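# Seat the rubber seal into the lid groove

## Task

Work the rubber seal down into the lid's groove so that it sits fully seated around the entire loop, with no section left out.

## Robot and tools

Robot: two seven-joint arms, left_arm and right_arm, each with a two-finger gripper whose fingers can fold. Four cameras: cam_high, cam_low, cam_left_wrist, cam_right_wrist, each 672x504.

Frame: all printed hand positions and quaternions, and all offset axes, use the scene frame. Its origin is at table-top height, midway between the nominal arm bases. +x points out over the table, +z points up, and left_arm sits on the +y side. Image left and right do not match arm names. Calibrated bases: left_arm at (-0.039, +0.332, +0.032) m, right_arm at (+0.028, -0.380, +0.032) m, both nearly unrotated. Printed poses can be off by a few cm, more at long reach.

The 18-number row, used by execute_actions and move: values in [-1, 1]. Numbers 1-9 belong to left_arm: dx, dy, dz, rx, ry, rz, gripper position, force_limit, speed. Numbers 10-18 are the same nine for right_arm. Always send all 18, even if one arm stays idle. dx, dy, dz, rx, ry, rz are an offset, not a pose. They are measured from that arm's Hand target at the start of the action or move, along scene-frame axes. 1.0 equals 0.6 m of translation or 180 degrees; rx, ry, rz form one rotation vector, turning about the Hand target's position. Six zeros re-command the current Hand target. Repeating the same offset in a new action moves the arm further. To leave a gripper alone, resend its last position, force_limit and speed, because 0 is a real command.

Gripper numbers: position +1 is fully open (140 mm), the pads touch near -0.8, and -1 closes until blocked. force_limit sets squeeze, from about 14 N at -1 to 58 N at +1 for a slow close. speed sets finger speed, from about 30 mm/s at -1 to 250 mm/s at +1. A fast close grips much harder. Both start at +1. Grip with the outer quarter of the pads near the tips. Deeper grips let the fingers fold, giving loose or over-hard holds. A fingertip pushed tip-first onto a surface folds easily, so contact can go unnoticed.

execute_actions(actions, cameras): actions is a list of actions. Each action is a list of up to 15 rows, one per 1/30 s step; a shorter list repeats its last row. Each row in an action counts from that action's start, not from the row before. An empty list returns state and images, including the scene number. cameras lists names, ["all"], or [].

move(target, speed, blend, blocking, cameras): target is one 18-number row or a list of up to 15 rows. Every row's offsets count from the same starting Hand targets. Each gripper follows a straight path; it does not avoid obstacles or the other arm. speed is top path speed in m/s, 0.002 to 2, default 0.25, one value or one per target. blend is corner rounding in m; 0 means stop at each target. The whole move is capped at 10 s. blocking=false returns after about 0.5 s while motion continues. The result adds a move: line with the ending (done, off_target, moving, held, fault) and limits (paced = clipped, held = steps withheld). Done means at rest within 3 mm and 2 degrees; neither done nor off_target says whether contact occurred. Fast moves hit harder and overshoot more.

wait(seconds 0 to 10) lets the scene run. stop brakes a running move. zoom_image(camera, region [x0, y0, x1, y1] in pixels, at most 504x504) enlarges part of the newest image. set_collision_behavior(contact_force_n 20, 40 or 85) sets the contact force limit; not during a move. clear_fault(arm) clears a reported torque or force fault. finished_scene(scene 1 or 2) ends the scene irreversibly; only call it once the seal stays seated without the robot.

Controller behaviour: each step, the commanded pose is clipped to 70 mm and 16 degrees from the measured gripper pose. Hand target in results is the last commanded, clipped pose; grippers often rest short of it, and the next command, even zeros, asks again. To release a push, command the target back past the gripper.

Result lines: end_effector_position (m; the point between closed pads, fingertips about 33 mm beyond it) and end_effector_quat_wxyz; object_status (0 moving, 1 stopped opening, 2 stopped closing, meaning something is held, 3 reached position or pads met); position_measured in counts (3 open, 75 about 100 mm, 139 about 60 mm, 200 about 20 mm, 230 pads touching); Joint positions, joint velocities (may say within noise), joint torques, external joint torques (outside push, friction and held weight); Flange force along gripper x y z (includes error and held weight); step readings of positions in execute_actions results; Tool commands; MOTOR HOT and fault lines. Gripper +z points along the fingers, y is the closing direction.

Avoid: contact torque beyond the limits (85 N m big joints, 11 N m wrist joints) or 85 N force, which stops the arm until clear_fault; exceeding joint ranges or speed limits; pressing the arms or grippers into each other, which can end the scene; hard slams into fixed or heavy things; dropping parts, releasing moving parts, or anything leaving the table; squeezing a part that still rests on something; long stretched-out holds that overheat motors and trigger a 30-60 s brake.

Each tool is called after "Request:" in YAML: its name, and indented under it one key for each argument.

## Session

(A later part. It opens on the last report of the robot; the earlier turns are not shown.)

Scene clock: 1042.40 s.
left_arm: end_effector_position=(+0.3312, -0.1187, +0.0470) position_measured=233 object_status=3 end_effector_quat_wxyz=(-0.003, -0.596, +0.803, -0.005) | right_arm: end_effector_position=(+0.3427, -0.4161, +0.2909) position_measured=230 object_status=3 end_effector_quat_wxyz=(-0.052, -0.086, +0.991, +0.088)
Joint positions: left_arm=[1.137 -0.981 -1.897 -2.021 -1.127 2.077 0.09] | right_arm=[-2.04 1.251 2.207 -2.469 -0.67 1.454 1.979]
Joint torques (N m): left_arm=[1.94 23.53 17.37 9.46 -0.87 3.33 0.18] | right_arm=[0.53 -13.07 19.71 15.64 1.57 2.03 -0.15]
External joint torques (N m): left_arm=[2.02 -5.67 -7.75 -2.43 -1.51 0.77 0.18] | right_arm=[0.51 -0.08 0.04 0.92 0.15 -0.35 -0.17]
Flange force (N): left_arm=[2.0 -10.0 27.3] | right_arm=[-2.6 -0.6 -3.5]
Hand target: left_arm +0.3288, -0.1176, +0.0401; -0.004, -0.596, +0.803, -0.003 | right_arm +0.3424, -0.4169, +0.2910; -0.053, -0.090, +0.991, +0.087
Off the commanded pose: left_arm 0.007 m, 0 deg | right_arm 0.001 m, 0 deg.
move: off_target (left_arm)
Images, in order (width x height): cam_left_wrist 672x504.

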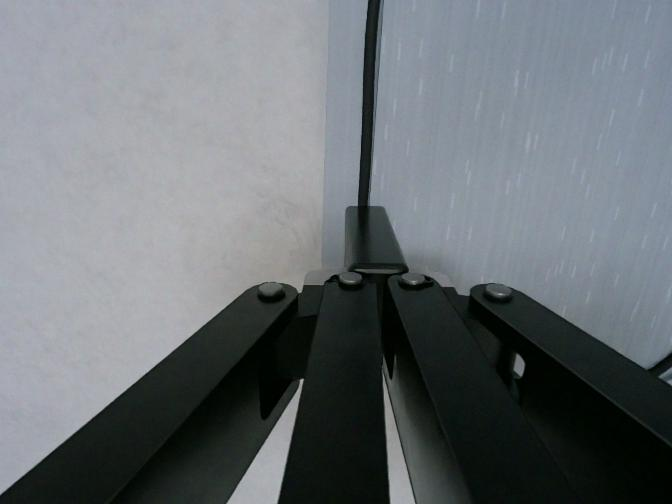

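Request:
move:
  target:
    - [0,0,0.021,0,0,0,-1,0,0,0,0,0,0,0,0,-1,-1,-1]
    - [-0.0067,-0.0188,0.021,0,0,0,-1,0,0,0,0,0,0,0,0,-1,-1,-1]
    - [-0.0067,-0.0188,0.0,0,0,0,-1,0,0,0,0,0,0,0,0,-1,-1,-1]
    - [-0.0067,-0.0188,0.021,0,0,0,-1,0,0,0,0,0,0,0,0,-1,-1,-1]
    - [-0.0134,-0.0376,0.021,0,0,0,-1,0,0,0,0,0,0,0,0,-1,-1,-1]
    - [-0.0134,-0.0376,0.0,0,0,0,-1,0,0,0,0,0,0,0,0,-1,-1,-1]
  blend: [0.002,0.002,0,0.002,0.002,0]
  speed: 0.06
  cameras: ["cam_left_wrist"]

Request:
zoom_image:
  camera: "cam_left_wrist"
  region: [250, 0, 550, 300]

Scene clock: 1054.13 s.
left_arm: end_effector_position=(+0.3220, -0.1415, +0.0472) position_measured=233 object_status=3 end_effector_quat_wxyz=(-0.004, -0.592, +0.806, -0.005) | right_arm: end_effector_position=(+0.3427, -0.4161, +0.2909) position_measured=230 object_status=3 end_effector_quat_wxyz=(-0.052, -0.086, +0.991, +0.088)
Joint positions: left_arm=[1.132 -0.999 -1.906 -1.975 -1.129 2.06 0.056] | right_arm=[-2.04 1.251 2.207 -2.469 -0.67 1.454 1.979]
Joint velocities: left_arm=[0.001 -0.001 0.001 0.001 -0.004 -0.001 -0.006] | right_arm=[within noise]
Joint torques (N m): left_arm=[2.17 23.74 18.41 10.16 -0.65 3.42 -0.18] | right_arm=[0.55 -12.96 19.71 15.65 1.57 2.02 -0.19]
External joint torques (N m): left_arm=[2.24 -6.76 -7.15 -1.74 -1.3 0.86 -0.18] | right_arm=[0.56 0.05 0.07 0.94 0.16 -0.35 -0.21]
Flange force (N): left_arm=[4.6 -13.0 26.3] | right_arm=[-2.4 -0.7 -3.6]
Hand target: left_arm +0.3208, -0.1402, +0.0401; -0.004, -0.596, +0.803, -0.003 | right_arm +0.3424, -0.4169, +0.2910; -0.053, -0.090, +0.991, +0.087
Off the commanded pose: left_arm 0.007 m, 1 deg | right_arm 0.001 m, 0 deg.
move: off_target (left_arm)
Images, in order (width x height): cam_left_wrist 672x504.

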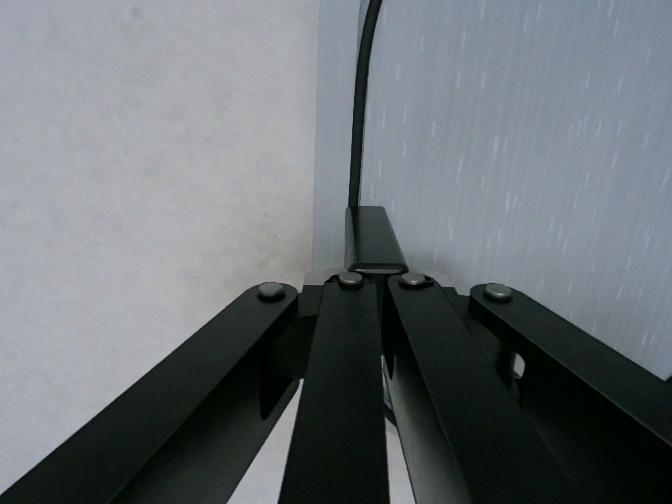

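Scaled by 1.680 from the camera's 672x504 image, which has a finer 960x720 frame.

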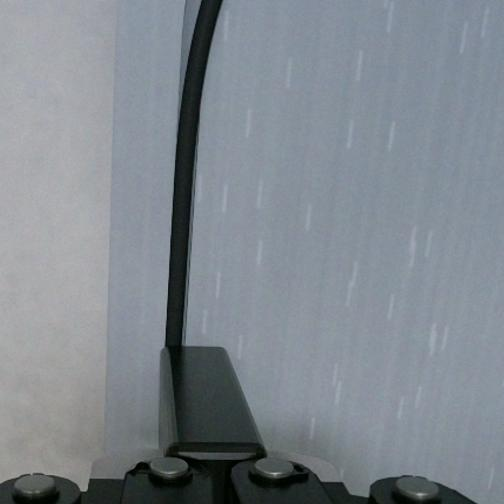

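Request:
move:
  target:
    - [0,0,0.021,0,0,0,-1,0,0,0,0,0,0,0,0,-1,-1,-1]
    - [0.0072,-0.0022,0.021,0,0,0,-1,0,0,0,0,0,0,0,0,-1,-1,-1]
    - [0.0072,-0.0022,0.0,0,0,0,-1,0,0,0,0,0,0,0,0,-1,-1,-1]
    - [0.0072,-0.0022,0.021,0,0,0,-1,0,0,0,0,0,0,0,0,-1,-1,-1]
    - [0.0012,-0.021,0.021,0,0,0,-1,0,0,0,0,0,0,0,0,-1,-1,-1]
    - [0.0012,-0.021,0.0,0,0,0,-1,0,0,0,0,0,0,0,0,-1,-1,-1]
    - [0.0012,-0.021,0.021,0,0,0,-1,0,0,0,0,0,0,0,0,-1,-1,-1]
    - [-0.005,-0.04,0.021,0,0,0,-1,0,0,0,0,0,0,0,0,-1,-1,-1]
    - [-0.005,-0.04,0.0,0,0,0,-1,0,0,0,0,0,0,0,0,-1,-1,-1]
  blend: [0.002,0.002,0,0.002,0.002,0,0.002,0.002,0]
  speed: 0.07
  cameras: ["cam_left_wrist"]

Request:
zoom_image:
  camera: "cam_left_wrist"
  region: [250, 0, 550, 300]

Scene clock: 1066.67 s.
left_arm: end_effector_position=(+0.3190, -0.1651, +0.0475) position_measured=233 object_status=3 end_effector_quat_wxyz=(-0.004, -0.592, +0.806, -0.005) | right_arm: end_effector_position=(+0.3427, -0.4161, +0.2909) position_measured=230 object_status=3 end_effector_quat_wxyz=(-0.052, -0.086, +0.991, +0.088)
Joint positions: left_arm=[1.147 -1.026 -1.918 -1.907 -1.129 2.036 0.011] | right_arm=[-2.04 1.251 2.207 -2.469 -0.67 1.454 1.979]
Joint velocities: left_arm=[0 0 0 0.001 0 -0.001 -0.006] | right_arm=[within noise]
Joint torques (N m): left_arm=[2.43 25.29 18.91 10.4 -0.95 3.58 -0.3] | right_arm=[0.49 -12.96 19.68 15.67 1.57 2.05 -0.17]
External joint torques (N m): left_arm=[2.48 -6.99 -7.13 -1.45 -1.6 1.01 -0.3] | right_arm=[0.45 0.01 0.02 0.96 0.15 -0.33 -0.19]
Flange force (N): left_arm=[5.8 -14.0 26.1] | right_arm=[-2.4 -0.8 -3.5]
Hand target: left_arm +0.3178, -0.1642, +0.0401; -0.004, -0.596, +0.803, -0.003 | right_arm +0.3424, -0.4169, +0.2910; -0.053, -0.090, +0.991, +0.087
Off the commanded pose: left_arm 0.008 m, 1 deg | right_arm 0.001 m, 0 deg.
move: off_target (left_arm)
Images, in order (width x height): cam_left_wrist 672x504.

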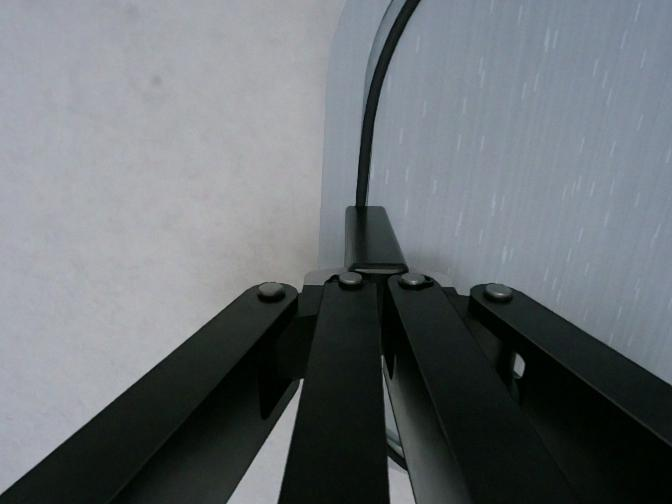

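Scaled by 1.680 from the camera's 672x504 image, which has a finer 960x720 frame.

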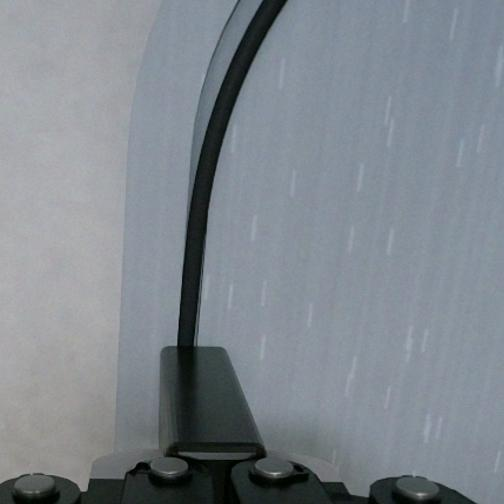

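Request:
move:
  target:
    - [0,0,0.021,0,0,0,-1,0,0,0,0,0,0,0,0,-1,-1,-1]
    - [-0.0025,-0.0202,0.021,0,0,0,-1,0,0,0,0,0,0,0,0,-1,-1,-1]
    - [-0.0025,-0.0202,0.0,0,0,0,-1,0,0,0,0,0,0,0,0,-1,-1,-1]
    - [-0.0025,-0.0202,0.021,0,0,0,-1,0,0,0,0,0,0,0,0,-1,-1,-1]
    - [-0.0083,-0.0393,0.021,0,0,0,-1,0,0,0,0,0,0,0,0,-1,-1,-1]
    - [-0.0083,-0.0393,0.0,0,0,0,-1,0,0,0,0,0,0,0,0,-1,-1,-1]
    - [-0.0083,-0.0393,0.021,0,0,0,-1,0,0,0,0,0,0,0,0,-1,-1,-1]
    - [-0.0135,-0.0552,0.021,0,0,0,-1,0,0,0,0,0,0,0,0,-1,-1,-1]
    - [-0.0135,-0.0552,0.0,0,0,0,-1,0,0,0,0,0,0,0,0,-1,-1,-1]
  blend: [0.002,0.002,0,0.002,0.002,0,0.002,0.002,0]
  speed: 0.07
  cameras: ["cam_left_wrist"]

Request:
zoom_image:
  camera: "cam_left_wrist"
  region: [250, 0, 550, 300]

Scene clock: 1078.10 s.
left_arm: end_effector_position=(+0.3111, -0.1986, +0.0481) position_measured=233 object_status=3 end_effector_quat_wxyz=(-0.003, -0.592, +0.806, -0.005) | right_arm: end_effector_position=(+0.3427, -0.4161, +0.2909) position_measured=230 object_status=3 end_effector_quat_wxyz=(-0.052, -0.086, +0.991, +0.088)
Joint positions: left_arm=[1.163 -1.062 -1.931 -1.815 -1.13 2.005 -0.055] | right_arm=[-2.04 1.251 2.207 -2.469 -0.67 1.454 1.979]
Joint velocities: left_arm=[0.002 0.001 0.001 0.001 -0.001 -0.001 -0.004] | right_arm=[within noise]
Joint torques (N m): left_arm=[2.37 27.65 19.62 10.21 -0.73 3.53 -0.25] | right_arm=[0.54 -13.02 19.64 15.66 1.56 2.03 -0.22]
External joint torques (N m): left_arm=[2.47 -7.2 -7.04 -1.66 -1.39 0.95 -0.25] | right_arm=[0.54 -0.04 0.02 0.9 0.15 -0.35 -0.24]
Flange force (N): left_arm=[5.8 -12.9 24.3] | right_arm=[-2.6 -0.8 -3.5]
Hand target: left_arm +0.3097, -0.1973, +0.0401; -0.004, -0.596, +0.803, -0.003 | right_arm +0.3424, -0.4169, +0.2910; -0.053, -0.090, +0.991, +0.087
Off the commanded pose: left_arm 0.008 m, 1 deg | right_arm 0.001 m, 0 deg.
move: off_target (left_arm)
Images, in order (width x height): cam_left_wrist 672x504.

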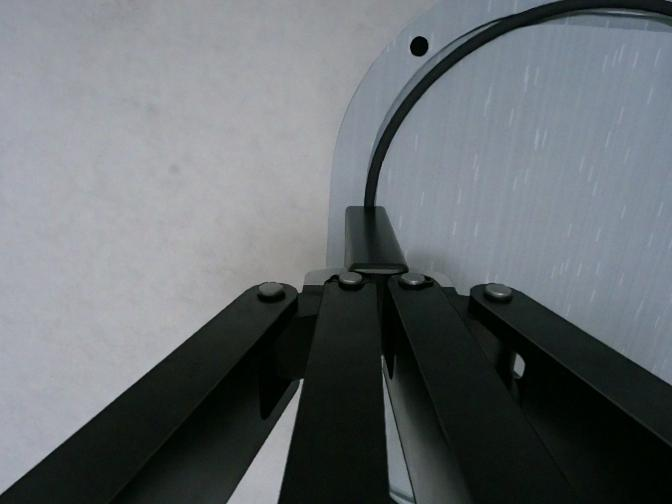

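Scaled by 1.680 from the camera's 672x504 image, which has a finer 960x720 frame.

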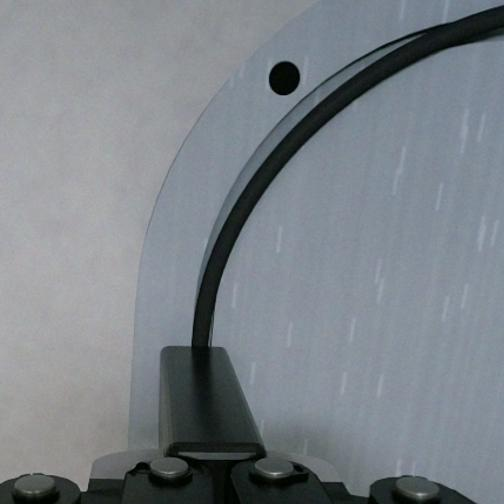

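Request:
move:
  target:
    - [0,0,0.021,0,0,0,-1,0,0,0,0,0,0,0,0,-1,-1,-1]
    - [-0.005,-0.0194,0.021,0,0,0,-1,0,0,0,0,0,0,0,0,-1,-1,-1]
    - [-0.005,-0.0194,0.0,0,0,0,-1,0,0,0,0,0,0,0,0,-1,-1,-1]
    - [-0.005,-0.0194,0.021,0,0,0,-1,0,0,0,0,0,0,0,0,-1,-1,-1]
    - [-0.011,-0.0367,0.021,0,0,0,-1,0,0,0,0,0,0,0,0,-1,-1,-1]
    - [-0.011,-0.0367,0.0,0,0,0,-1,0,0,0,0,0,0,0,0,-1,-1,-1]
    - [-0.011,-0.0367,0.021,0,0,0,-1,0,0,0,0,0,0,0,0,-1,-1,-1]
    - [-0.0198,-0.0515,0.021,0,0,0,-1,0,0,0,0,0,0,0,0,-1,-1,-1]
    - [-0.0198,-0.0515,0.0,0,0,0,-1,0,0,0,0,0,0,0,0,-1,-1,-1]
  blend: [0.002,0.002,0,0.002,0.002,0,0.002,0.002,0]
  speed: 0.07
  cameras: ["cam_left_wrist"]

Request:
zoom_image:
  camera: "cam_left_wrist"
  region: [250, 0, 550, 300]

Scene clock: 1091.20 s.
left_arm: end_effector_position=(+0.3001, -0.2289, +0.0486) position_measured=233 object_status=3 end_effector_quat_wxyz=(-0.003, -0.592, +0.806, -0.005) | right_arm: end_effector_position=(+0.3427, -0.4161, +0.2909) position_measured=230 object_status=3 end_effector_quat_wxyz=(-0.052, -0.086, +0.991, +0.088)
Joint positions: left_arm=[1.172 -1.094 -1.941 -1.731 -1.13 1.979 -0.121] | right_arm=[-2.04 1.251 2.207 -2.469 -0.67 1.454 1.979]
Joint velocities: left_arm=[0 0 0 0 0 -0.001 -0.006] | right_arm=[within noise]
Joint torques (N m): left_arm=[1.89 29.58 19.77 10.46 -0.8 3.46 -0.25] | right_arm=[0.46 -13.01 19.74 15.67 1.57 2.04 -0.23]
External joint torques (N m): left_arm=[1.77 -7.37 -7.24 -1.25 -1.48 0.86 -0.25] | right_arm=[0.45 -0.01 0.07 0.96 0.16 -0.33 -0.25]
Flange force (N): left_arm=[7.2 -11.9 23.2] | right_arm=[-2.3 -0.9 -3.6]
Hand target: left_arm +0.2978, -0.2282, +0.0401; -0.004, -0.596, +0.803, -0.003 | right_arm +0.3424, -0.4169, +0.2910; -0.053, -0.090, +0.991, +0.087
Off the commanded pose: left_arm 0.009 m, 1 deg | right_arm 0.001 m, 0 deg.
move: off_target (left_arm)
Images, in order (width x height): cam_left_wrist 672x504.

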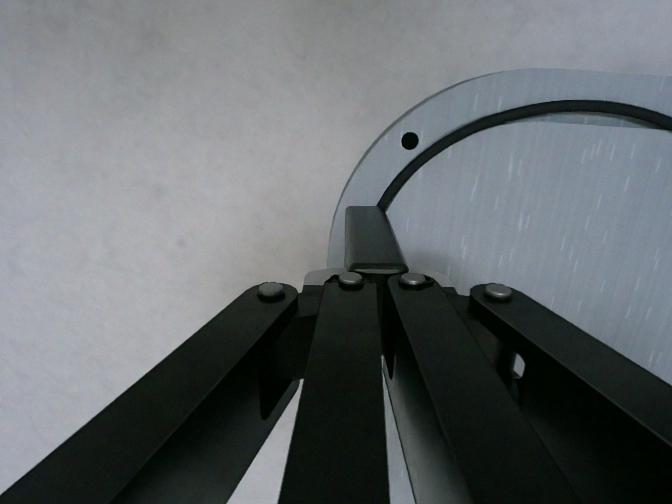

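Scaled by 1.680 from the camera's 672x504 image, which has a finer 960x720 frame.

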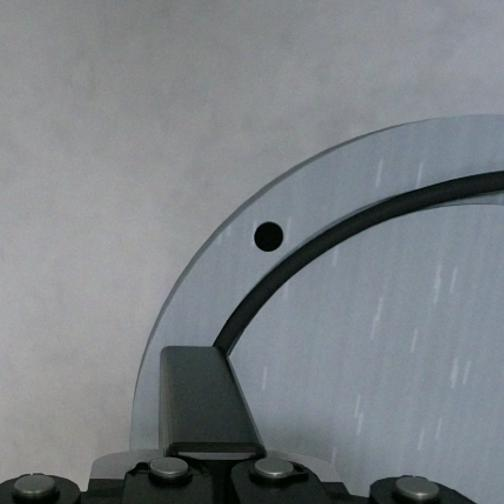

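Request:
move:
  target:
    - [0,0,0.021,0,0,0,-1,0,0,0,0,0,0,0,0,-1,-1,-1]
    - [-0.0148,-0.0147,0.021,0,0,0,-1,0,0,0,0,0,0,0,0,-1,-1,-1]
    - [-0.0148,-0.0147,0.0,0,0,0,-1,0,0,0,0,0,0,0,0,-1,-1,-1]
    - [-0.0148,-0.0147,0.021,0,0,0,-1,0,0,0,0,0,0,0,0,-1,-1,-1]
    - [-0.0272,-0.024,0.021,0,0,0,-1,0,0,0,0,0,0,0,0,-1,-1,-1]
    - [-0.0272,-0.024,0.0,0,0,0,-1,0,0,0,0,0,0,0,0,-1,-1,-1]
    - [-0.0272,-0.024,0.021,0,0,0,-1,0,0,0,0,0,0,0,0,-1,-1,-1]
    - [-0.0393,-0.0323,0.021,0,0,0,-1,0,0,0,0,0,0,0,0,-1,-1,-1]
    - [-0.0393,-0.0323,0.0,0,0,0,-1,0,0,0,0,0,0,0,0,-1,-1,-1]
  blend: [0.002,0.002,0,0.002,0.002,0,0.002,0.002,0]
  speed: 0.08
  cameras: ["cam_left_wrist"]

Request:
zoom_image:
  camera: "cam_left_wrist"
  region: [300, 60, 600, 360]

Scene clock: 1104.87 s.
left_arm: end_effector_position=(+0.2769, -0.2484, +0.0486) position_measured=233 object_status=3 end_effector_quat_wxyz=(-0.003, -0.592, +0.806, -0.006) | right_arm: end_effector_position=(+0.3427, -0.4161, +0.2909) position_measured=230 object_status=3 end_effector_quat_wxyz=(-0.052, -0.086, +0.991, +0.088)
Joint positions: left_arm=[1.139 -1.105 -1.941 -1.708 -1.133 1.97 -0.172] | right_arm=[-2.04 1.251 2.207 -2.469 -0.67 1.454 1.979]
Joint velocities: left_arm=[0 -0.002 -0.001 0 0.001 0 -0.004] | right_arm=[within noise]
Joint torques (N m): left_arm=[1.45 30.29 19.98 10.1 -0.79 3.33 -0.31] | right_arm=[0.51 -13.01 19.69 15.63 1.58 2.04 -0.16]
External joint torques (N m): left_arm=[1.52 -7.31 -7.1 -1.65 -1.47 0.73 -0.31] | right_arm=[0.51 0 0.1 0.87 0.17 -0.33 -0.18]
Flange force (N): left_arm=[6.4 -9.4 22.2] | right_arm=[-2.2 -0.6 -3.5]
Hand target: left_arm +0.2742, -0.2476, +0.0401; -0.004, -0.596, +0.803, -0.003 | right_arm +0.3424, -0.4169, +0.2910; -0.053, -0.090, +0.991, +0.087
Off the commanded pose: left_arm 0.009 m, 1 deg | right_arm 0.001 m, 0 deg.
move: off_target (left_arm)
Images, in order (width x height): cam_left_wrist 672x504.

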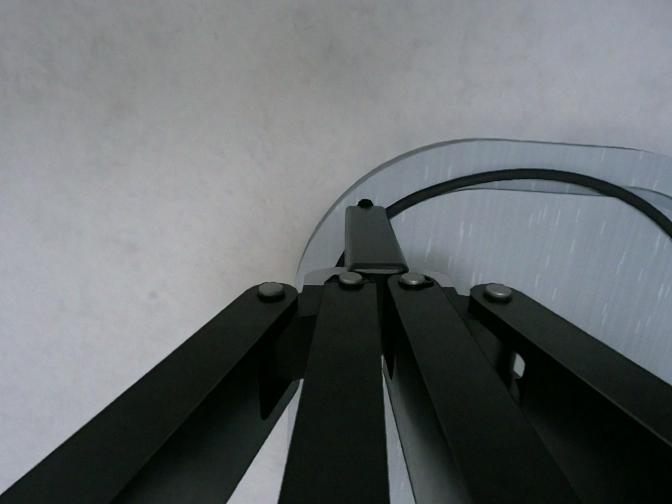

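Scaled by 1.680 from the camera's 672x504 image, which has a finer 960x720 frame.

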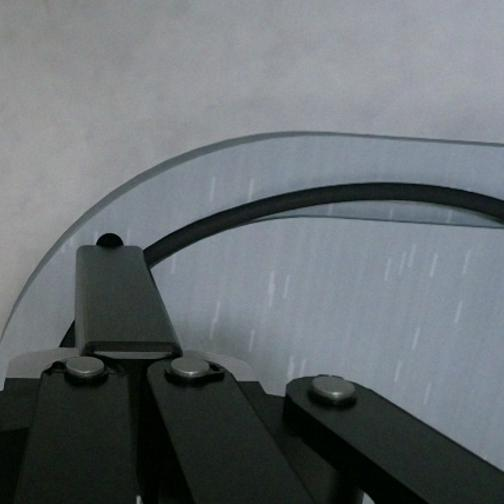

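Request:
move:
  target:
    - [0,0,0.021,0,0,0,-1,0,0,0,0,0,0,0,0,-1,-1,-1]
    - [-0.0205,-0.0113,0.021,0,0,0,-1,0,0,0,0,0,0,0,0,-1,-1,-1]
    - [-0.0205,-0.0113,0.0,0,0,0,-1,0,0,0,0,0,0,0,0,-1,-1,-1]
    - [-0.0205,-0.0113,0.021,0,0,0,-1,0,0,0,0,0,0,0,0,-1,-1,-1]
    - [-0.0345,-0.0132,0.021,0,0,0,-1,0,0,0,0,0,0,0,0,-1,-1,-1]
    - [-0.0345,-0.0132,0.0,0,0,0,-1,0,0,0,0,0,0,0,0,-1,-1,-1]
    - [-0.0345,-0.0132,0.021,0,0,0,-1,0,0,0,0,0,0,0,0,-1,-1,-1]
    - [-0.0478,-0.0143,0.021,0,0,0,-1,0,0,0,0,0,0,0,0,-1,-1,-1]
    - [-0.0478,-0.0143,0.0,0,0,0,-1,0,0,0,0,0,0,0,0,-1,-1,-1]
  blend: [0.002,0.002,0,0.002,0.002,0,0.002,0.002,0]
  speed: 0.08
  cameras: ["cam_left_wrist"]

Request:
zoom_image:
  camera: "cam_left_wrist"
  region: [300, 60, 600, 360]

Scene clock: 1118.30 s.
left_arm: end_effector_position=(+0.2470, -0.2579, +0.0483) position_measured=233 object_status=3 end_effector_quat_wxyz=(-0.004, -0.592, +0.806, -0.005) | right_arm: end_effector_position=(+0.3427, -0.4161, +0.2909) position_measured=230 object_status=3 end_effector_quat_wxyz=(-0.052, -0.086, +0.991, +0.088)
Joint positions: left_arm=[1.077 -1.104 -1.932 -1.729 -1.141 1.97 -0.209] | right_arm=[-2.04 1.251 2.207 -2.469 -0.67 1.454 1.979]
Joint torques (N m): left_arm=[1.2 29.96 20.62 9.18 -0.65 3.4 -0.23] | right_arm=[0.55 -13.07 19.62 15.65 1.59 2.03 -0.15]
External joint torques (N m): left_arm=[1.33 -6.91 -6.43 -2.35 -1.32 0.82 -0.23] | right_arm=[0.58 -0.12 0.02 0.94 0.17 -0.34 -0.17]
Flange force (N): left_arm=[3.3 -5.6 20.7] | right_arm=[-2.9 -0.6 -3.6]
Hand target: left_arm +0.2455, -0.2561, +0.0401; -0.004, -0.596, +0.803, -0.003 | right_arm +0.3424, -0.4169, +0.2910; -0.053, -0.090, +0.991, +0.087
Off the commanded pose: left_arm 0.008 m, 1 deg | right_arm 0.001 m, 0 deg.
move: off_target (left_arm)
Images, in order (width x height): cam_left_wrist 672x504.

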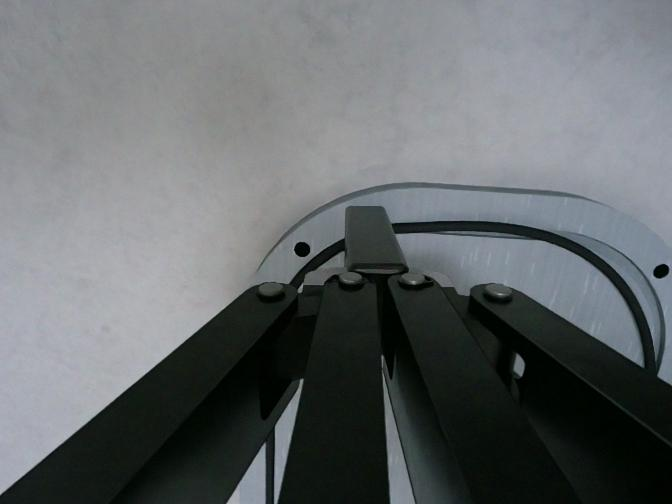

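Scaled by 1.680 from the camera's 672x504 image, which has a finer 960x720 frame.

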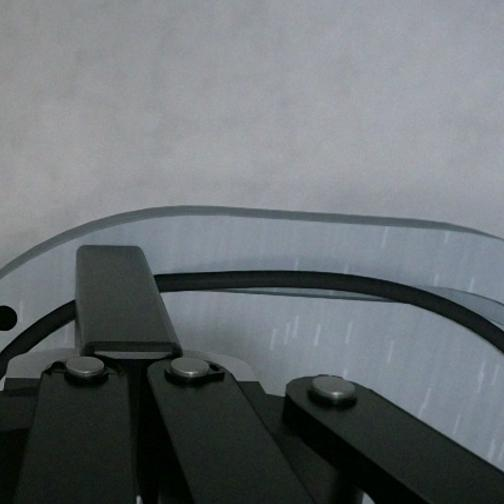

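Request:
move:
  target:
    - [0,0,0.021,0,0,0,-1,0,0,0,0,0,0,0,0,-1,-1,-1]
    - [-0.0153,0.0012,0.021,0,0,0,-1,0,0,0,0,0,0,0,0,-1,-1,-1]
    - [-0.0153,0.0012,0.0,0,0,0,-1,0,0,0,0,0,0,0,0,-1,-1,-1]
    - [-0.0153,0.0012,0.021,0,0,0,-1,0,0,0,0,0,0,0,0,-1,-1,-1]
    - [-0.0297,0.0055,0.021,0,0,0,-1,0,0,0,0,0,0,0,0,-1,-1,-1]
    - [-0.0297,0.0055,0.0,0,0,0,-1,0,0,0,0,0,0,0,0,-1,-1,-1]
    - [-0.0297,0.0055,0.021,0,0,0,-1,0,0,0,0,0,0,0,0,-1,-1,-1]
    - [-0.0438,0.0105,0.021,0,0,0,-1,0,0,0,0,0,0,0,0,-1,-1,-1]
    - [-0.0438,0.0105,0.0,0,0,0,-1,0,0,0,0,0,0,0,0,-1,-1,-1]
  blend: [0.002,0.002,0,0.002,0.002,0,0.002,0.002,0]
  speed: 0.08
  cameras: ["cam_left_wrist"]

Request:
zoom_image:
  camera: "cam_left_wrist"
  region: [300, 100, 600, 400]

Scene clock: 1128.10 s.
left_arm: end_effector_position=(+0.2201, -0.2511, +0.0476) position_measured=233 object_status=3 end_effector_quat_wxyz=(-0.004, -0.594, +0.805, -0.003) | right_arm: end_effector_position=(+0.3427, -0.4161, +0.2909) position_measured=230 object_status=3 end_effector_quat_wxyz=(-0.052, -0.086, +0.991, +0.088)
Joint positions: left_arm=[0.996 -1.091 -1.913 -1.8 -1.154 1.98 -0.221] | right_arm=[-2.04 1.251 2.207 -2.469 -0.67 1.454 1.979]
Joint torques (N m): left_arm=[1.51 27.77 20.57 8.84 -0.76 3.73 -0.1] | right_arm=[0.48 -13.01 19.66 15.62 1.58 2.04 -0.19]
External joint torques (N m): left_arm=[1.45 -7.16 -6.59 -2.35 -1.44 1.14 -0.1] | right_arm=[0.54 -0.07 0.04 0.84 0.17 -0.34 -0.21]
Flange force (N): left_arm=[3.4 -6.0 22.6] | right_arm=[-2.5 -0.6 -3.4]
Hand target: left_arm +0.2192, -0.2498, +0.0401; -0.004, -0.596, +0.803, -0.003 | right_arm +0.3424, -0.4169, +0.2910; -0.053, -0.090, +0.991, +0.087
Off the commanded pose: left_arm 0.008 m, 0 deg | right_arm 0.001 m, 0 deg.
move: off_target (left_arm)
Images, in order (width x height): cam_left_wrist 672x504.

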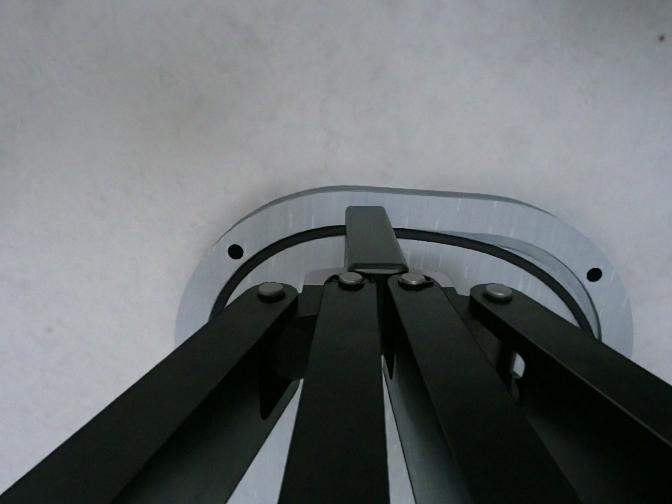

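Scaled by 1.680 from the camera's 672x504 image, which has a finer 960x720 frame.

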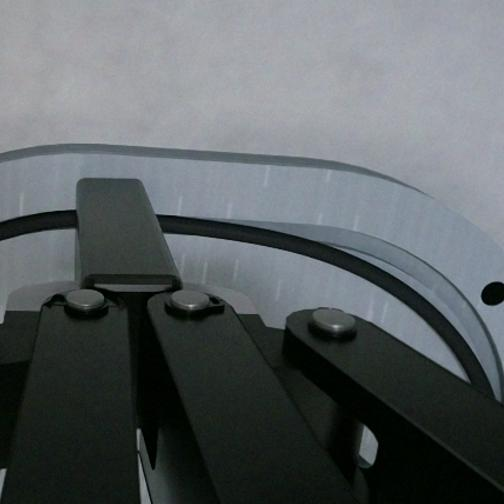

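Request:
move:
  target:
    - [0,0,0.021,0,0,0,-1,0,0,0,0,0,0,0,0,-1,-1,-1]
    - [-0.013,0.003,0.021,0,0,0,-1,0,0,0,0,0,0,0,0,-1,-1,-1]
    - [-0.013,0.003,0.0,0,0,0,-1,0,0,0,0,0,0,0,0,-1,-1,-1]
    - [-0.013,0.003,0.021,0,0,0,-1,0,0,0,0,0,0,0,0,-1,-1,-1]
    - [-0.0255,0.0077,0.021,0,0,0,-1,0,0,0,0,0,0,0,0,-1,-1,-1]
    - [-0.0255,0.0077,0.0,0,0,0,-1,0,0,0,0,0,0,0,0,-1,-1,-1]
    - [-0.0255,0.0077,0.021,0,0,0,-1,0,0,0,0,0,0,0,0,-1,-1,-1]
    - [-0.0383,0.0115,0.021,0,0,0,-1,0,0,0,0,0,0,0,0,-1,-1,-1]
    - [-0.0383,0.0115,0.0,0,0,0,-1,0,0,0,0,0,0,0,0,-1,-1,-1]
  blend: [0.002,0.002,0,0.002,0.002,0,0.002,0.002,0]
  speed: 0.08
  cameras: ["cam_left_wrist"]

Request:
zoom_image:
  camera: "cam_left_wrist"
  region: [300, 100, 600, 400]

Scene clock: 1139.83 s.
left_arm: end_effector_position=(+0.1969, -0.2442, +0.0470) position_measured=233 object_status=3 end_effector_quat_wxyz=(-0.004, -0.593, +0.805, -0.003) | right_arm: end_effector_position=(+0.3427, -0.4161, +0.2909) position_measured=230 object_status=3 end_effector_quat_wxyz=(-0.052, -0.086, +0.991, +0.088)
Joint positions: left_arm=[0.923 -1.08 -1.896 -1.863 -1.165 1.991 -0.228] | right_arm=[-2.04 1.251 2.207 -2.469 -0.67 1.454 1.979]
Joint torques (N m): left_arm=[1.46 26.75 20.5 8.99 -0.87 3.61 -0.15] | right_arm=[0.51 -13.05 19.64 15.65 1.59 2.04 -0.21]
External joint torques (N m): left_arm=[1.44 -6.58 -6.69 -2.06 -1.55 1.01 -0.15] | right_arm=[0.62 -0.13 0.06 0.87 0.19 -0.33 -0.24]
Flange force (N): left_arm=[4.2 -6.4 22.8] | right_arm=[-2.8 -0.5 -3.6]
Hand target: left_arm +0.1963, -0.2429, +0.0401; -0.004, -0.596, +0.803, -0.003 | right_arm +0.3424, -0.4169, +0.2910; -0.053, -0.090, +0.991, +0.087
Off the commanded pose: left_arm 0.007 m, 0 deg | right_arm 0.001 m, 0 deg.
move: off_target (left_arm)
Images, in order (width x height): cam_left_wrist 672x504.

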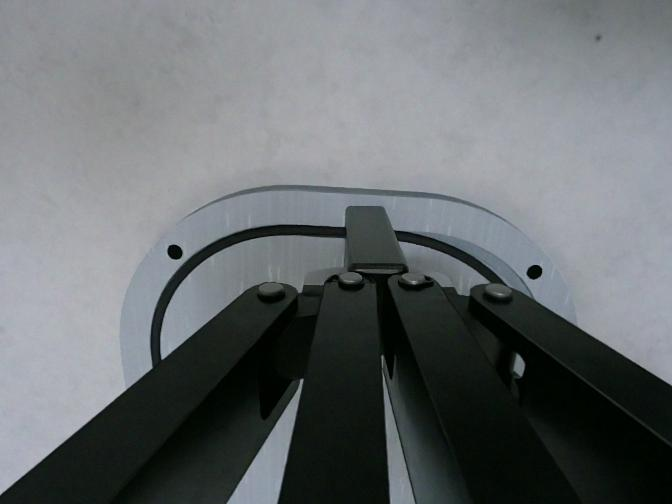

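Scaled by 1.680 from the camera's 672x504 image, which has a finer 960x720 frame.

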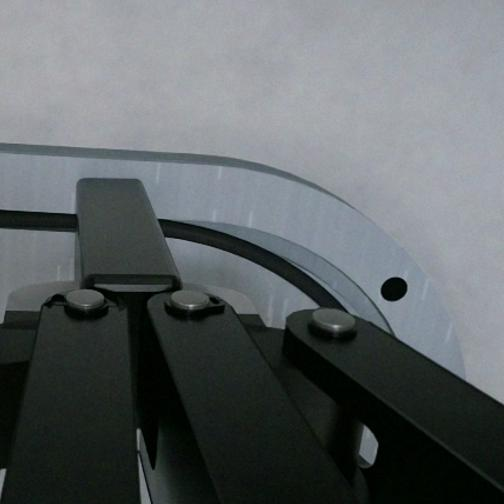

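Request:
move:
  target:
    - [0,0,0.021,0,0,0,-1,0,0,0,0,0,0,0,0,-1,-1,-1]
    - [-0.013,0.0035,0.021,0,0,0,-1,0,0,0,0,0,0,0,0,-1,-1,-1]
    - [-0.013,0.0035,0.0,0,0,0,-1,0,0,0,0,0,0,0,0,-1,-1,-1]
    - [-0.013,0.0035,0.021,0,0,0,-1,0,0,0,0,0,0,0,0,-1,-1,-1]
    - [-0.0255,0.0082,0.021,0,0,0,-1,0,0,0,0,0,0,0,0,-1,-1,-1]
    - [-0.0255,0.0082,0.0,0,0,0,-1,0,0,0,0,0,0,0,0,-1,-1,-1]
    - [-0.0255,0.0082,0.05,0,0,0,-1,0,0,0,0,0,0,0,0,-1,-1,-1]
  blend: [0.002,0.002,0,0.002,0.002,0,0]
  speed: 0.08

Request:
move:
  target:
    - [0,0.02,0.08,0,0,-0.5,-1,0,0,0,0,0,0,0,0,-1,-1,-1]
  cameras: ["cam_left_wrist"]

Scene clock: 1149.70 s.
left_arm: end_effector_position=(+0.1815, -0.2392, +0.0699) position_measured=233 object_status=3 end_effector_quat_wxyz=(-0.005, -0.594, +0.804, -0.004) | right_arm: end_effector_position=(+0.3427, -0.4161, +0.2909) position_measured=230 object_status=3 end_effector_quat_wxyz=(-0.052, -0.086, +0.991, +0.088)
Joint positions: left_arm=[0.852 -1.053 -1.839 -1.907 -1.147 1.966 -0.244] | right_arm=[-2.04 1.251 2.207 -2.469 -0.67 1.454 1.979]
Joint velocities: left_arm=[-0.001 -0.001 0 0 0 -0.004 -0.004] | right_arm=[within noise]
Joint torques (N m): left_arm=[-0.02 29.82 26.83 10.8 1.32 2.51 -0.18] | right_arm=[0.52 -13.03 19.72 15.64 1.57 2.04 -0.16]
External joint torques (N m): left_arm=[-0.05 -1.45 -0.2 -0.56 0.64 -0.08 -0.18] | right_arm=[0.57 -0.09 0.12 0.88 0.16 -0.33 -0.18]
Flange force (N): left_arm=[0.1 0.5 0.7] | right_arm=[-2.5 -0.4 -3.6]
Hand target: left_arm +0.1810, -0.2380, +0.0701; -0.004, -0.596, +0.803, -0.003 | right_arm +0.3424, -0.4169, +0.2910; -0.053, -0.090, +0.991, +0.087
Off the commanded pose: left_arm 0.001 m, 0 deg | right_arm 0.001 m, 0 deg.
move: done

Scene clock: 1154.23 s.
left_arm: end_effector_position=(+0.1796, -0.2264, +0.1177) position_measured=233 object_status=3 end_effector_quat_wxyz=(-0.006, +0.143, +0.990, +0.001) | right_arm: end_effector_position=(+0.3427, -0.4161, +0.2909) position_measured=230 object_status=3 end_effector_quat_wxyz=(-0.052, -0.086, +0.991, +0.088)
Joint positions: left_arm=[0.977 -0.611 -2.065 -1.967 -0.666 2.164 1.095] | right_arm=[-2.04 1.251 2.207 -2.469 -0.67 1.454 1.979]
Joint velocities: left_arm=[0.001 0.001 -0.001 0 0 0.001 0.006] | right_arm=[within noise]
Joint torques (N m): left_arm=[0.95 28.37 16.03 17.92 1.29 2.68 0.21] | right_arm=[0.49 -13.02 19.68 15.68 1.58 2.05 -0.23]
External joint torques (N m): left_arm=[1.13 -0.85 -0.3 -1.01 0.66 0.26 0.21] | right_arm=[0.43 -0.04 0.08 1.02 0.16 -0.32 -0.25]
Flange force (N): left_arm=[-2.3 0.6 3.1] | right_arm=[-2.4 -0.9 -3.7]
Hand target: left_arm +0.1810, -0.2260, +0.1181; -0.004, +0.147, +0.989, +0.001 | right_arm +0.3424, -0.4169, +0.2910; -0.053, -0.090, +0.991, +0.087
Off the commanded pose: left_arm 0.001 m, 0 deg | right_arm 0.001 m, 0 deg.
move: done
Images, in order (width x height): cam_left_wrist 672x504.

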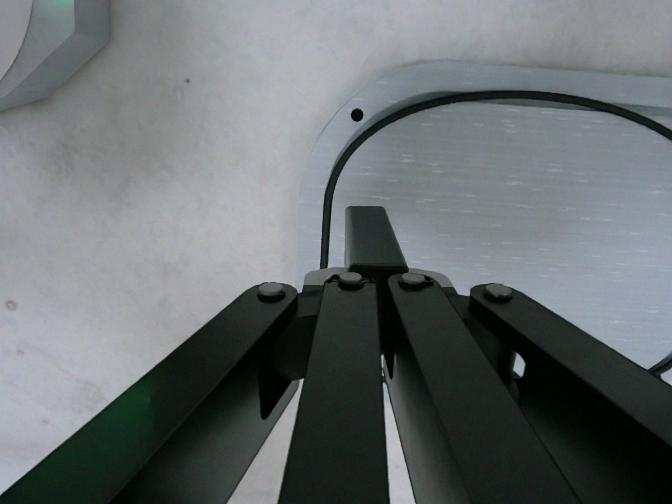

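Request:
move:
  target:
    - [-0.025,-0.0205,-0.095,0,0,0,-1,0,0,0,0,0,0,0,0,-1,-1,-1]
    - [-0.025,-0.0205,-0.129,0,0,0,-1,0,0,0,0,0,0,0,0,-1,-1,-1]
  speed: [0.1,0.05]
  cameras: ["cam_left_wrist"]

Request:
zoom_image:
  camera: "cam_left_wrist"
  region: [250, 0, 550, 300]

Scene clock: 1167.80 s.
left_arm: end_effector_position=(+0.1690, -0.2429, +0.0529) position_measured=233 object_status=3 end_effector_quat_wxyz=(-0.004, +0.144, +0.990, -0.006) | right_arm: end_effector_position=(+0.3427, -0.4161, +0.2909) position_measured=230 object_status=3 end_effector_quat_wxyz=(-0.052, -0.086, +0.991, +0.088)
Joint positions: left_arm=[1.07 -0.713 -2.212 -1.946 -0.77 2.267 1.125] | right_arm=[-2.04 1.251 2.207 -2.469 -0.67 1.454 1.979]
Joint velocities: left_arm=[0.001 0.001 -0.002 -0.001 -0.001 0.004 0.002] | right_arm=[within noise]
Joint torques (N m): left_arm=[1.5 21.74 8.88 11.9 -0.78 3.5 0.26] | right_arm=[0.53 -13.06 19.68 15.64 1.58 2.05 -0.2]
External joint torques (N m): left_arm=[1.53 -12.42 -8.4 -5.3 -1.37 1.05 0.26] | right_arm=[0.55 -0.12 0.1 0.93 0.17 -0.32 -0.22]
Flange force (N): left_arm=[-12.3 -10.9 39.7] | right_arm=[-2.7 -0.6 -3.7]
Hand target: left_arm +0.1660, -0.2383, +0.0407; -0.004, +0.147, +0.989, +0.001 | right_arm +0.3424, -0.4169, +0.2910; -0.053, -0.090, +0.991, +0.087
Off the commanded pose: left_arm 0.013 m, 1 deg | right_arm 0.001 m, 0 deg.
move: off_target (left_arm)
Images, in order (width x height): cam_left_wrist 672x504.

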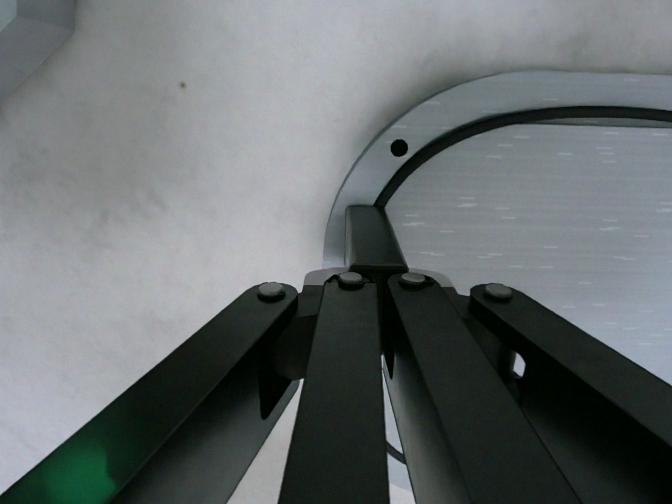

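Scaled by 1.680 from the camera's 672x504 image, which has a finer 960x720 frame.

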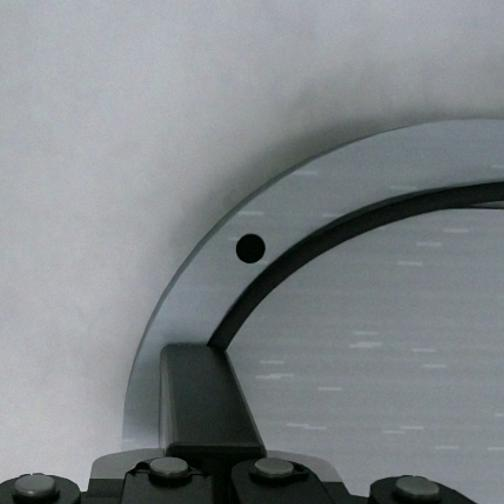

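Request:
move:
  target:
    - [0,0,0.03,0,0,0,-1,0,0,0,0,0,0,0,0,-1,-1,-1]
    - [-0.0132,0.0122,0.03,0,0,0,-1,0,0,0,0,0,0,0,0,-1,-1,-1]
    - [-0.0132,0.0122,0.008,0,0,0,-1,0,0,0,0,0,0,0,0,-1,-1,-1]
    - [-0.0132,0.0122,0.03,0,0,0,-1,0,0,0,0,0,0,0,0,-1,-1,-1]
    - [-0.0225,0.0243,0.03,0,0,0,-1,0,0,0,0,0,0,0,0,-1,-1,-1]
    - [-0.0225,0.0243,0.008,0,0,0,-1,0,0,0,0,0,0,0,0,-1,-1,-1]
    - [-0.0225,0.0243,0.03,0,0,0,-1,0,0,0,0,0,0,0,0,-1,-1,-1]
    - [-0.031,0.0365,0.03,0,0,0,-1,0,0,0,0,0,0,0,0,-1,-1,-1]
    - [-0.031,0.0365,0.008,0,0,0,-1,0,0,0,0,0,0,0,0,-1,-1,-1]
  blend: [0.002,0.002,0,0.002,0.002,0,0.002,0.002,0]
  speed: 0.08
  cameras: ["cam_left_wrist"]

Request:
zoom_image:
  camera: "cam_left_wrist"
  region: [300, 60, 600, 360]

Scene clock: 1180.53 s.
left_arm: end_effector_position=(+0.1484, -0.2188, +0.0522) position_measured=233 object_status=3 end_effector_quat_wxyz=(-0.005, +0.146, +0.989, -0.002) | right_arm: end_effector_position=(+0.3427, -0.4161, +0.2909) position_measured=230 object_status=3 end_effector_quat_wxyz=(-0.052, -0.086, +0.991, +0.088)
Joint positions: left_arm=[0.979 -0.661 -2.171 -2.053 -0.767 2.304 1.124] | right_arm=[-2.04 1.251 2.207 -2.469 -0.67 1.454 1.979]
Joint velocities: left_arm=[0.001 0 -0.001 0.001 -0.002 0.005 0.003] | right_arm=[within noise]
Joint torques (N m): left_arm=[1.96 22.76 11.19 13.01 -0.47 3.36 0.15] | right_arm=[0.55 -13.05 19.69 15.6 1.58 2.06 -0.18]
External joint torques (N m): left_arm=[1.88 -8.15 -5.36 -3.87 -1.04 0.92 0.15] | right_arm=[0.53 -0.06 0.04 0.89 0.16 -0.32 -0.2]
Flange force (N): left_arm=[-10.3 -7.9 30.2] | right_arm=[-2.5 -0.7 -3.4]
Hand target: left_arm +0.1474, -0.2164, +0.0455; -0.004, +0.147, +0.989, +0.001 | right_arm +0.3424, -0.4169, +0.2910; -0.053, -0.090, +0.991, +0.087
Off the commanded pose: left_arm 0.007 m, 0 deg | right_arm 0.001 m, 0 deg.
move: off_target (left_arm)
Images, in order (width x height): cam_left_wrist 672x504.

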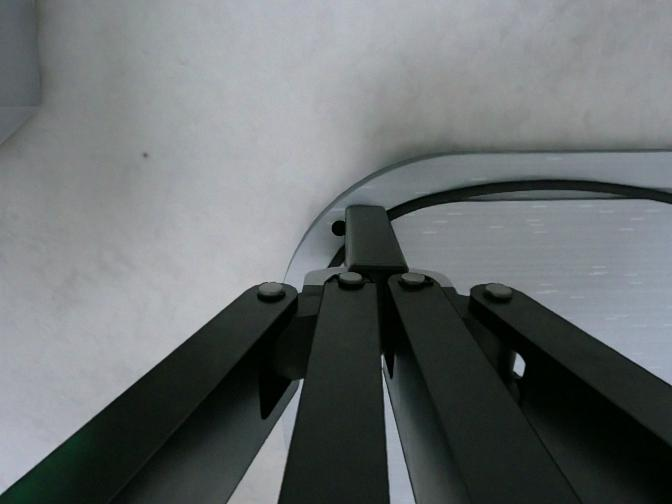

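Scaled by 1.680 from the camera's 672x504 image, which has a finer 960x720 frame.

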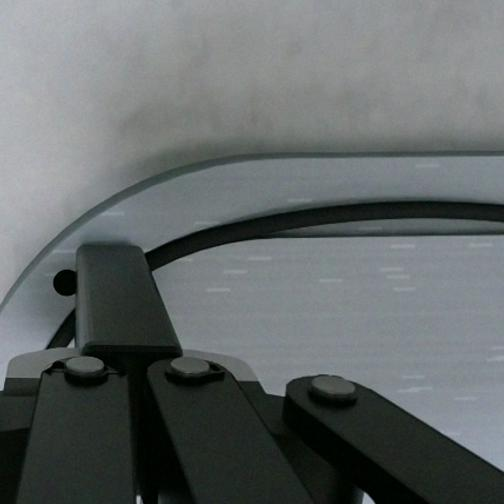

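Request:
move:
  target:
    - [0,0,0.022,0,0,0,-1,0,0,0,0,0,0,0,0,-1,-1,-1]
    - [-0.0072,0.017,0.022,0,0,0,-1,0,0,0,0,0,0,0,0,-1,-1,-1]
    - [-0.0072,0.017,0.0,0,0,0,-1,0,0,0,0,0,0,0,0,-1,-1,-1]
    - [-0.0072,0.017,0.022,0,0,0,-1,0,0,0,0,0,0,0,0,-1,-1,-1]
    - [-0.008,0.0318,0.022,0,0,0,-1,0,0,0,0,0,0,0,0,-1,-1,-1]
    - [-0.008,0.0318,0.0,0,0,0,-1,0,0,0,0,0,0,0,0,-1,-1,-1]
    - [-0.008,0.0318,0.022,0,0,0,-1,0,0,0,0,0,0,0,0,-1,-1,-1]
    - [-0.0082,0.0458,0.022,0,0,0,-1,0,0,0,0,0,0,0,0,-1,-1,-1]
    - [-0.0082,0.0458,0.0,0,0,0,-1,0,0,0,0,0,0,0,0,-1,-1,-1]
  blend: [0.002,0.002,0,0.002,0.002,0,0.002,0.002,0]
  speed: 0.08
  cameras: ["cam_left_wrist"]

Request:
zoom_image:
  camera: "cam_left_wrist"
  region: [300, 60, 600, 360]

Scene clock: 1193.67 s.
left_arm: end_effector_position=(+0.1432, -0.1913, +0.0515) position_measured=233 object_status=3 end_effector_quat_wxyz=(-0.006, +0.145, +0.989, -0.002) | right_arm: end_effector_position=(+0.3427, -0.4161, +0.2909) position_measured=230 object_status=3 end_effector_quat_wxyz=(-0.052, -0.086, +0.991, +0.088)
Joint positions: left_arm=[0.918 -0.606 -2.132 -2.157 -0.763 2.349 1.142] | right_arm=[-2.04 1.251 2.207 -2.469 -0.67 1.454 1.979]
Joint velocities: left_arm=[0 0 0 0 -0.001 0.003 0.005] | right_arm=[within noise]
Joint torques (N m): left_arm=[1.96 19.76 9.81 12.67 -0.6 3.43 0.26] | right_arm=[0.53 -13.08 19.63 15.65 1.56 2.04 -0.2]
External joint torques (N m): left_arm=[2.09 -7.81 -5.44 -4 -1.14 1 0.26] | right_arm=[0.51 -0.13 -0.06 0.9 0.14 -0.35 -0.22]
Flange force (N): left_arm=[-12.0 -8.7 34.5] | right_arm=[-2.8 -0.8 -3.4]
Hand target: left_arm +0.1424, -0.1889, +0.0455; -0.004, +0.147, +0.989, +0.001 | right_arm +0.3424, -0.4169, +0.2910; -0.053, -0.090, +0.991, +0.087
Off the commanded pose: left_arm 0.006 m, 0 deg | right_arm 0.001 m, 0 deg.
move: off_target (left_arm)
Images, in order (width x height): cam_left_wrist 672x504.

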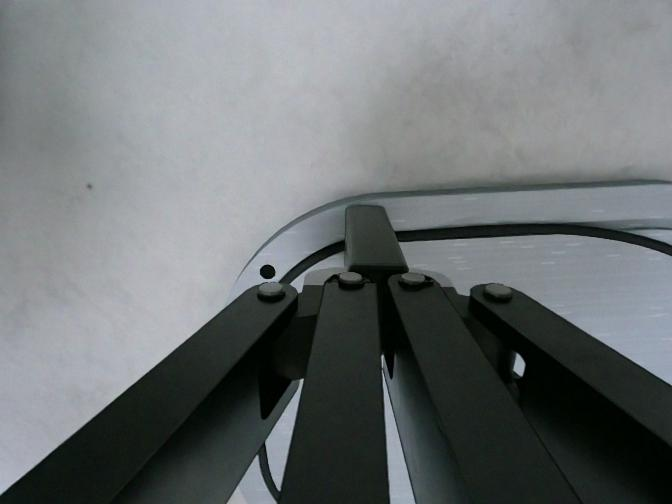

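Scaled by 1.680 from the camera's 672x504 image, which has a finer 960x720 frame.

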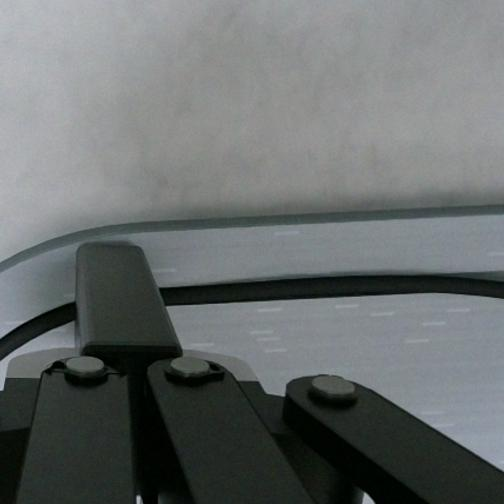

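Request:
move:
  target:
    - [0,0,0.022,0,0,0,-1,0,0,0,0,0,0,0,0,-1,-1,-1]
    - [0.0038,0.0162,0.022,0,0,0,-1,0,0,0,0,0,0,0,0,-1,-1,-1]
    - [0.0038,0.0162,0.0,0,0,0,-1,0,0,0,0,0,0,0,0,-1,-1,-1]
    - [0.0038,0.0162,0.022,0,0,0,-1,0,0,0,0,0,0,0,0,-1,-1,-1]
    - [0.0072,0.0327,0.022,0,0,0,-1,0,0,0,0,0,0,0,0,-1,-1,-1]
    - [0.0072,0.0327,0.0,0,0,0,-1,0,0,0,0,0,0,0,0,-1,-1,-1]
    - [0.0072,0.0327,0.022,0,0,0,-1,0,0,0,0,0,0,0,0,-1,-1,-1]
    - [0.0105,0.0492,0.022,0,0,0,-1,0,0,0,0,0,0,0,0,-1,-1,-1]
    - [0.0105,0.0492,0.0,0,0,0,-1,0,0,0,0,0,0,0,0,-1,-1,-1]
  blend: [0.002,0.002,0,0.002,0.002,0,0.002,0.002,0]
  speed: 0.08
  cameras: ["cam_left_wrist"]

Request:
zoom_image:
  camera: "cam_left_wrist"
  region: [300, 60, 600, 360]

Scene clock: 1207.53 s.
left_arm: end_effector_position=(+0.1497, -0.1603, +0.0511) position_measured=233 object_status=3 end_effector_quat_wxyz=(-0.007, +0.143, +0.990, -0.001) | right_arm: end_effector_position=(+0.3427, -0.4161, +0.2909) position_measured=230 object_status=3 end_effector_quat_wxyz=(-0.052, -0.086, +0.991, +0.088)
Joint positions: left_arm=[0.883 -0.55 -2.09 -2.25 -0.751 2.389 1.174] | right_arm=[-2.04 1.251 2.207 -2.469 -0.67 1.454 1.979]
Joint velocities: left_arm=[0.002 0.001 -0.001 0.001 -0.001 0.001 0.006] | right_arm=[within noise]
Joint torques (N m): left_arm=[1.83 16.14 7.1 13.42 -1.02 4.38 0.23] | right_arm=[0.51 -13.03 19.69 15.63 1.59 2.05 -0.22]
External joint torques (N m): left_arm=[1.87 -8.22 -6.9 -3.04 -1.55 1.96 0.23] | right_arm=[0.47 -0.04 0.04 0.93 0.17 -0.33 -0.24]
Flange force (N): left_arm=[-17.1 -14.9 46.3] | right_arm=[-2.4 -0.8 -3.5]
Hand target: left_arm +0.1487, -0.1594, +0.0455; -0.004, +0.147, +0.989, +0.001 | right_arm +0.3424, -0.4169, +0.2910; -0.053, -0.090, +0.991, +0.087
Off the commanded pose: left_arm 0.006 m, 1 deg | right_arm 0.001 m, 0 deg.
move: off_target (left_arm)
Images, in order (width x height): cam_left_wrist 672x504.

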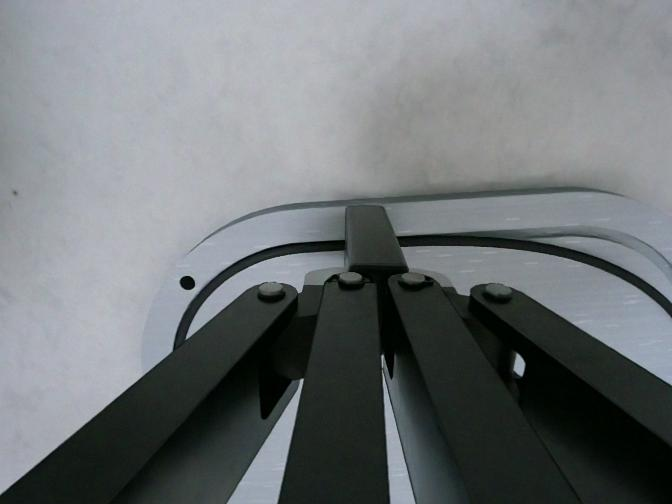

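Scaled by 1.680 from the camera's 672x504 image, which has a finer 960x720 frame.

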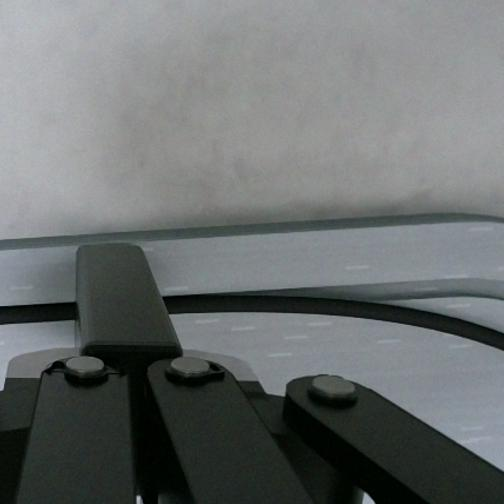

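Request:
move:
  target:
    - [0,0,0.022,0,0,0,-1,0,0,0,0,0,0,0,0,-1,-1,-1]
    - [0.003,0.013,0.022,0,0,0,-1,0,0,0,0,0,0,0,0,-1,-1,-1]
    - [0.003,0.013,0.003,0,0,0,-1,0,0,0,0,0,0,0,0,-1,-1,-1]
    - [0.003,0.013,0.022,0,0,0,-1,0,0,0,0,0,0,0,0,-1,-1,-1]
    - [0.0058,0.0262,0.022,0,0,0,-1,0,0,0,0,0,0,0,0,-1,-1,-1]
    - [0.0058,0.0262,0.003,0,0,0,-1,0,0,0,0,0,0,0,0,-1,-1,-1]
    - [0.0058,0.0262,0.022,0,0,0,-1,0,0,0,0,0,0,0,0,-1,-1,-1]
    - [0.0085,0.0375,0.022,0,0,0,-1,0,0,0,0,0,0,0,0,-1,-1,-1]
    - [0.0085,0.0375,0.003,0,0,0,-1,0,0,0,0,0,0,0,0,-1,-1,-1]
  blend: [0.002,0.002,0,0.002,0.002,0,0.002,0.002,0]
  speed: 0.08
  cameras: ["cam_left_wrist"]

Request:
zoom_image:
  camera: "cam_left_wrist"
  region: [300, 60, 600, 360]

Scene clock: 1223.27 s.
left_arm: end_effector_position=(+0.1547, -0.1376, +0.0508) position_measured=233 object_status=3 end_effector_quat_wxyz=(-0.006, +0.144, +0.990, +0.000) | right_arm: end_effector_position=(+0.3427, -0.4161, +0.2909) position_measured=230 object_status=3 end_effector_quat_wxyz=(-0.052, -0.086, +0.991, +0.088)
Joint positions: left_arm=[0.852 -0.509 -2.053 -2.319 -0.736 2.424 1.196] | right_arm=[-2.04 1.251 2.207 -2.469 -0.67 1.454 1.979]
Joint velocities: left_arm=[0.002 0.001 -0.002 0.002 0.002 0.001 0.006] | right_arm=[within noise]
Joint torques (N m): left_arm=[1.29 16.1 8.1 13.31 -0.5 3.59 0.24] | right_arm=[0.48 -13.04 19.64 15.64 1.57 2.04 -0.17]
External joint torques (N m): left_arm=[1.25 -5.65 -4.89 -2.88 -1.01 1.17 0.24] | right_arm=[0.42 -0.04 0 0.92 0.15 -0.35 -0.19]
Flange force (N): left_arm=[-12.2 -9.8 35.5] | right_arm=[-2.3 -0.8 -3.4]
Hand target: left_arm +0.1538, -0.1369, +0.0473; -0.004, +0.147, +0.989, +0.001 | right_arm +0.3424, -0.4169, +0.2910; -0.053, -0.090, +0.991, +0.087
Off the commanded pose: left_arm 0.004 m, 0 deg | right_arm 0.001 m, 0 deg.
move: off_target (left_arm)
Images, in order (width x height): cam_left_wrist 672x504.

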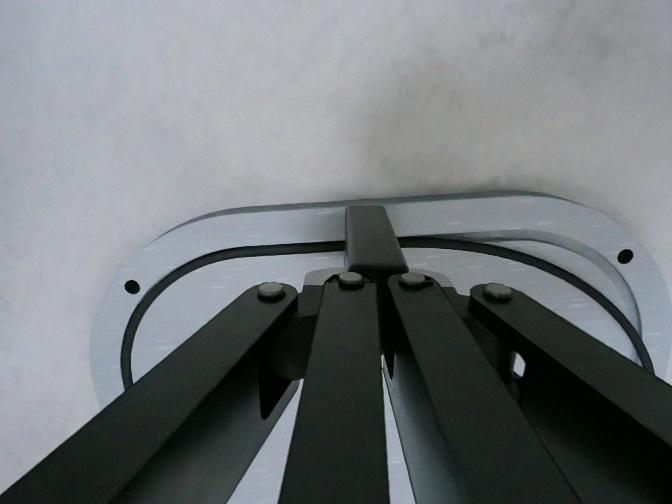

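Scaled by 1.680 from the camera's 672x504 image, which has a finer 960x720 frame.

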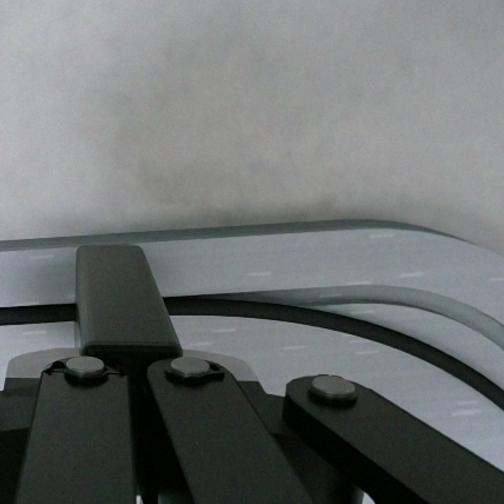

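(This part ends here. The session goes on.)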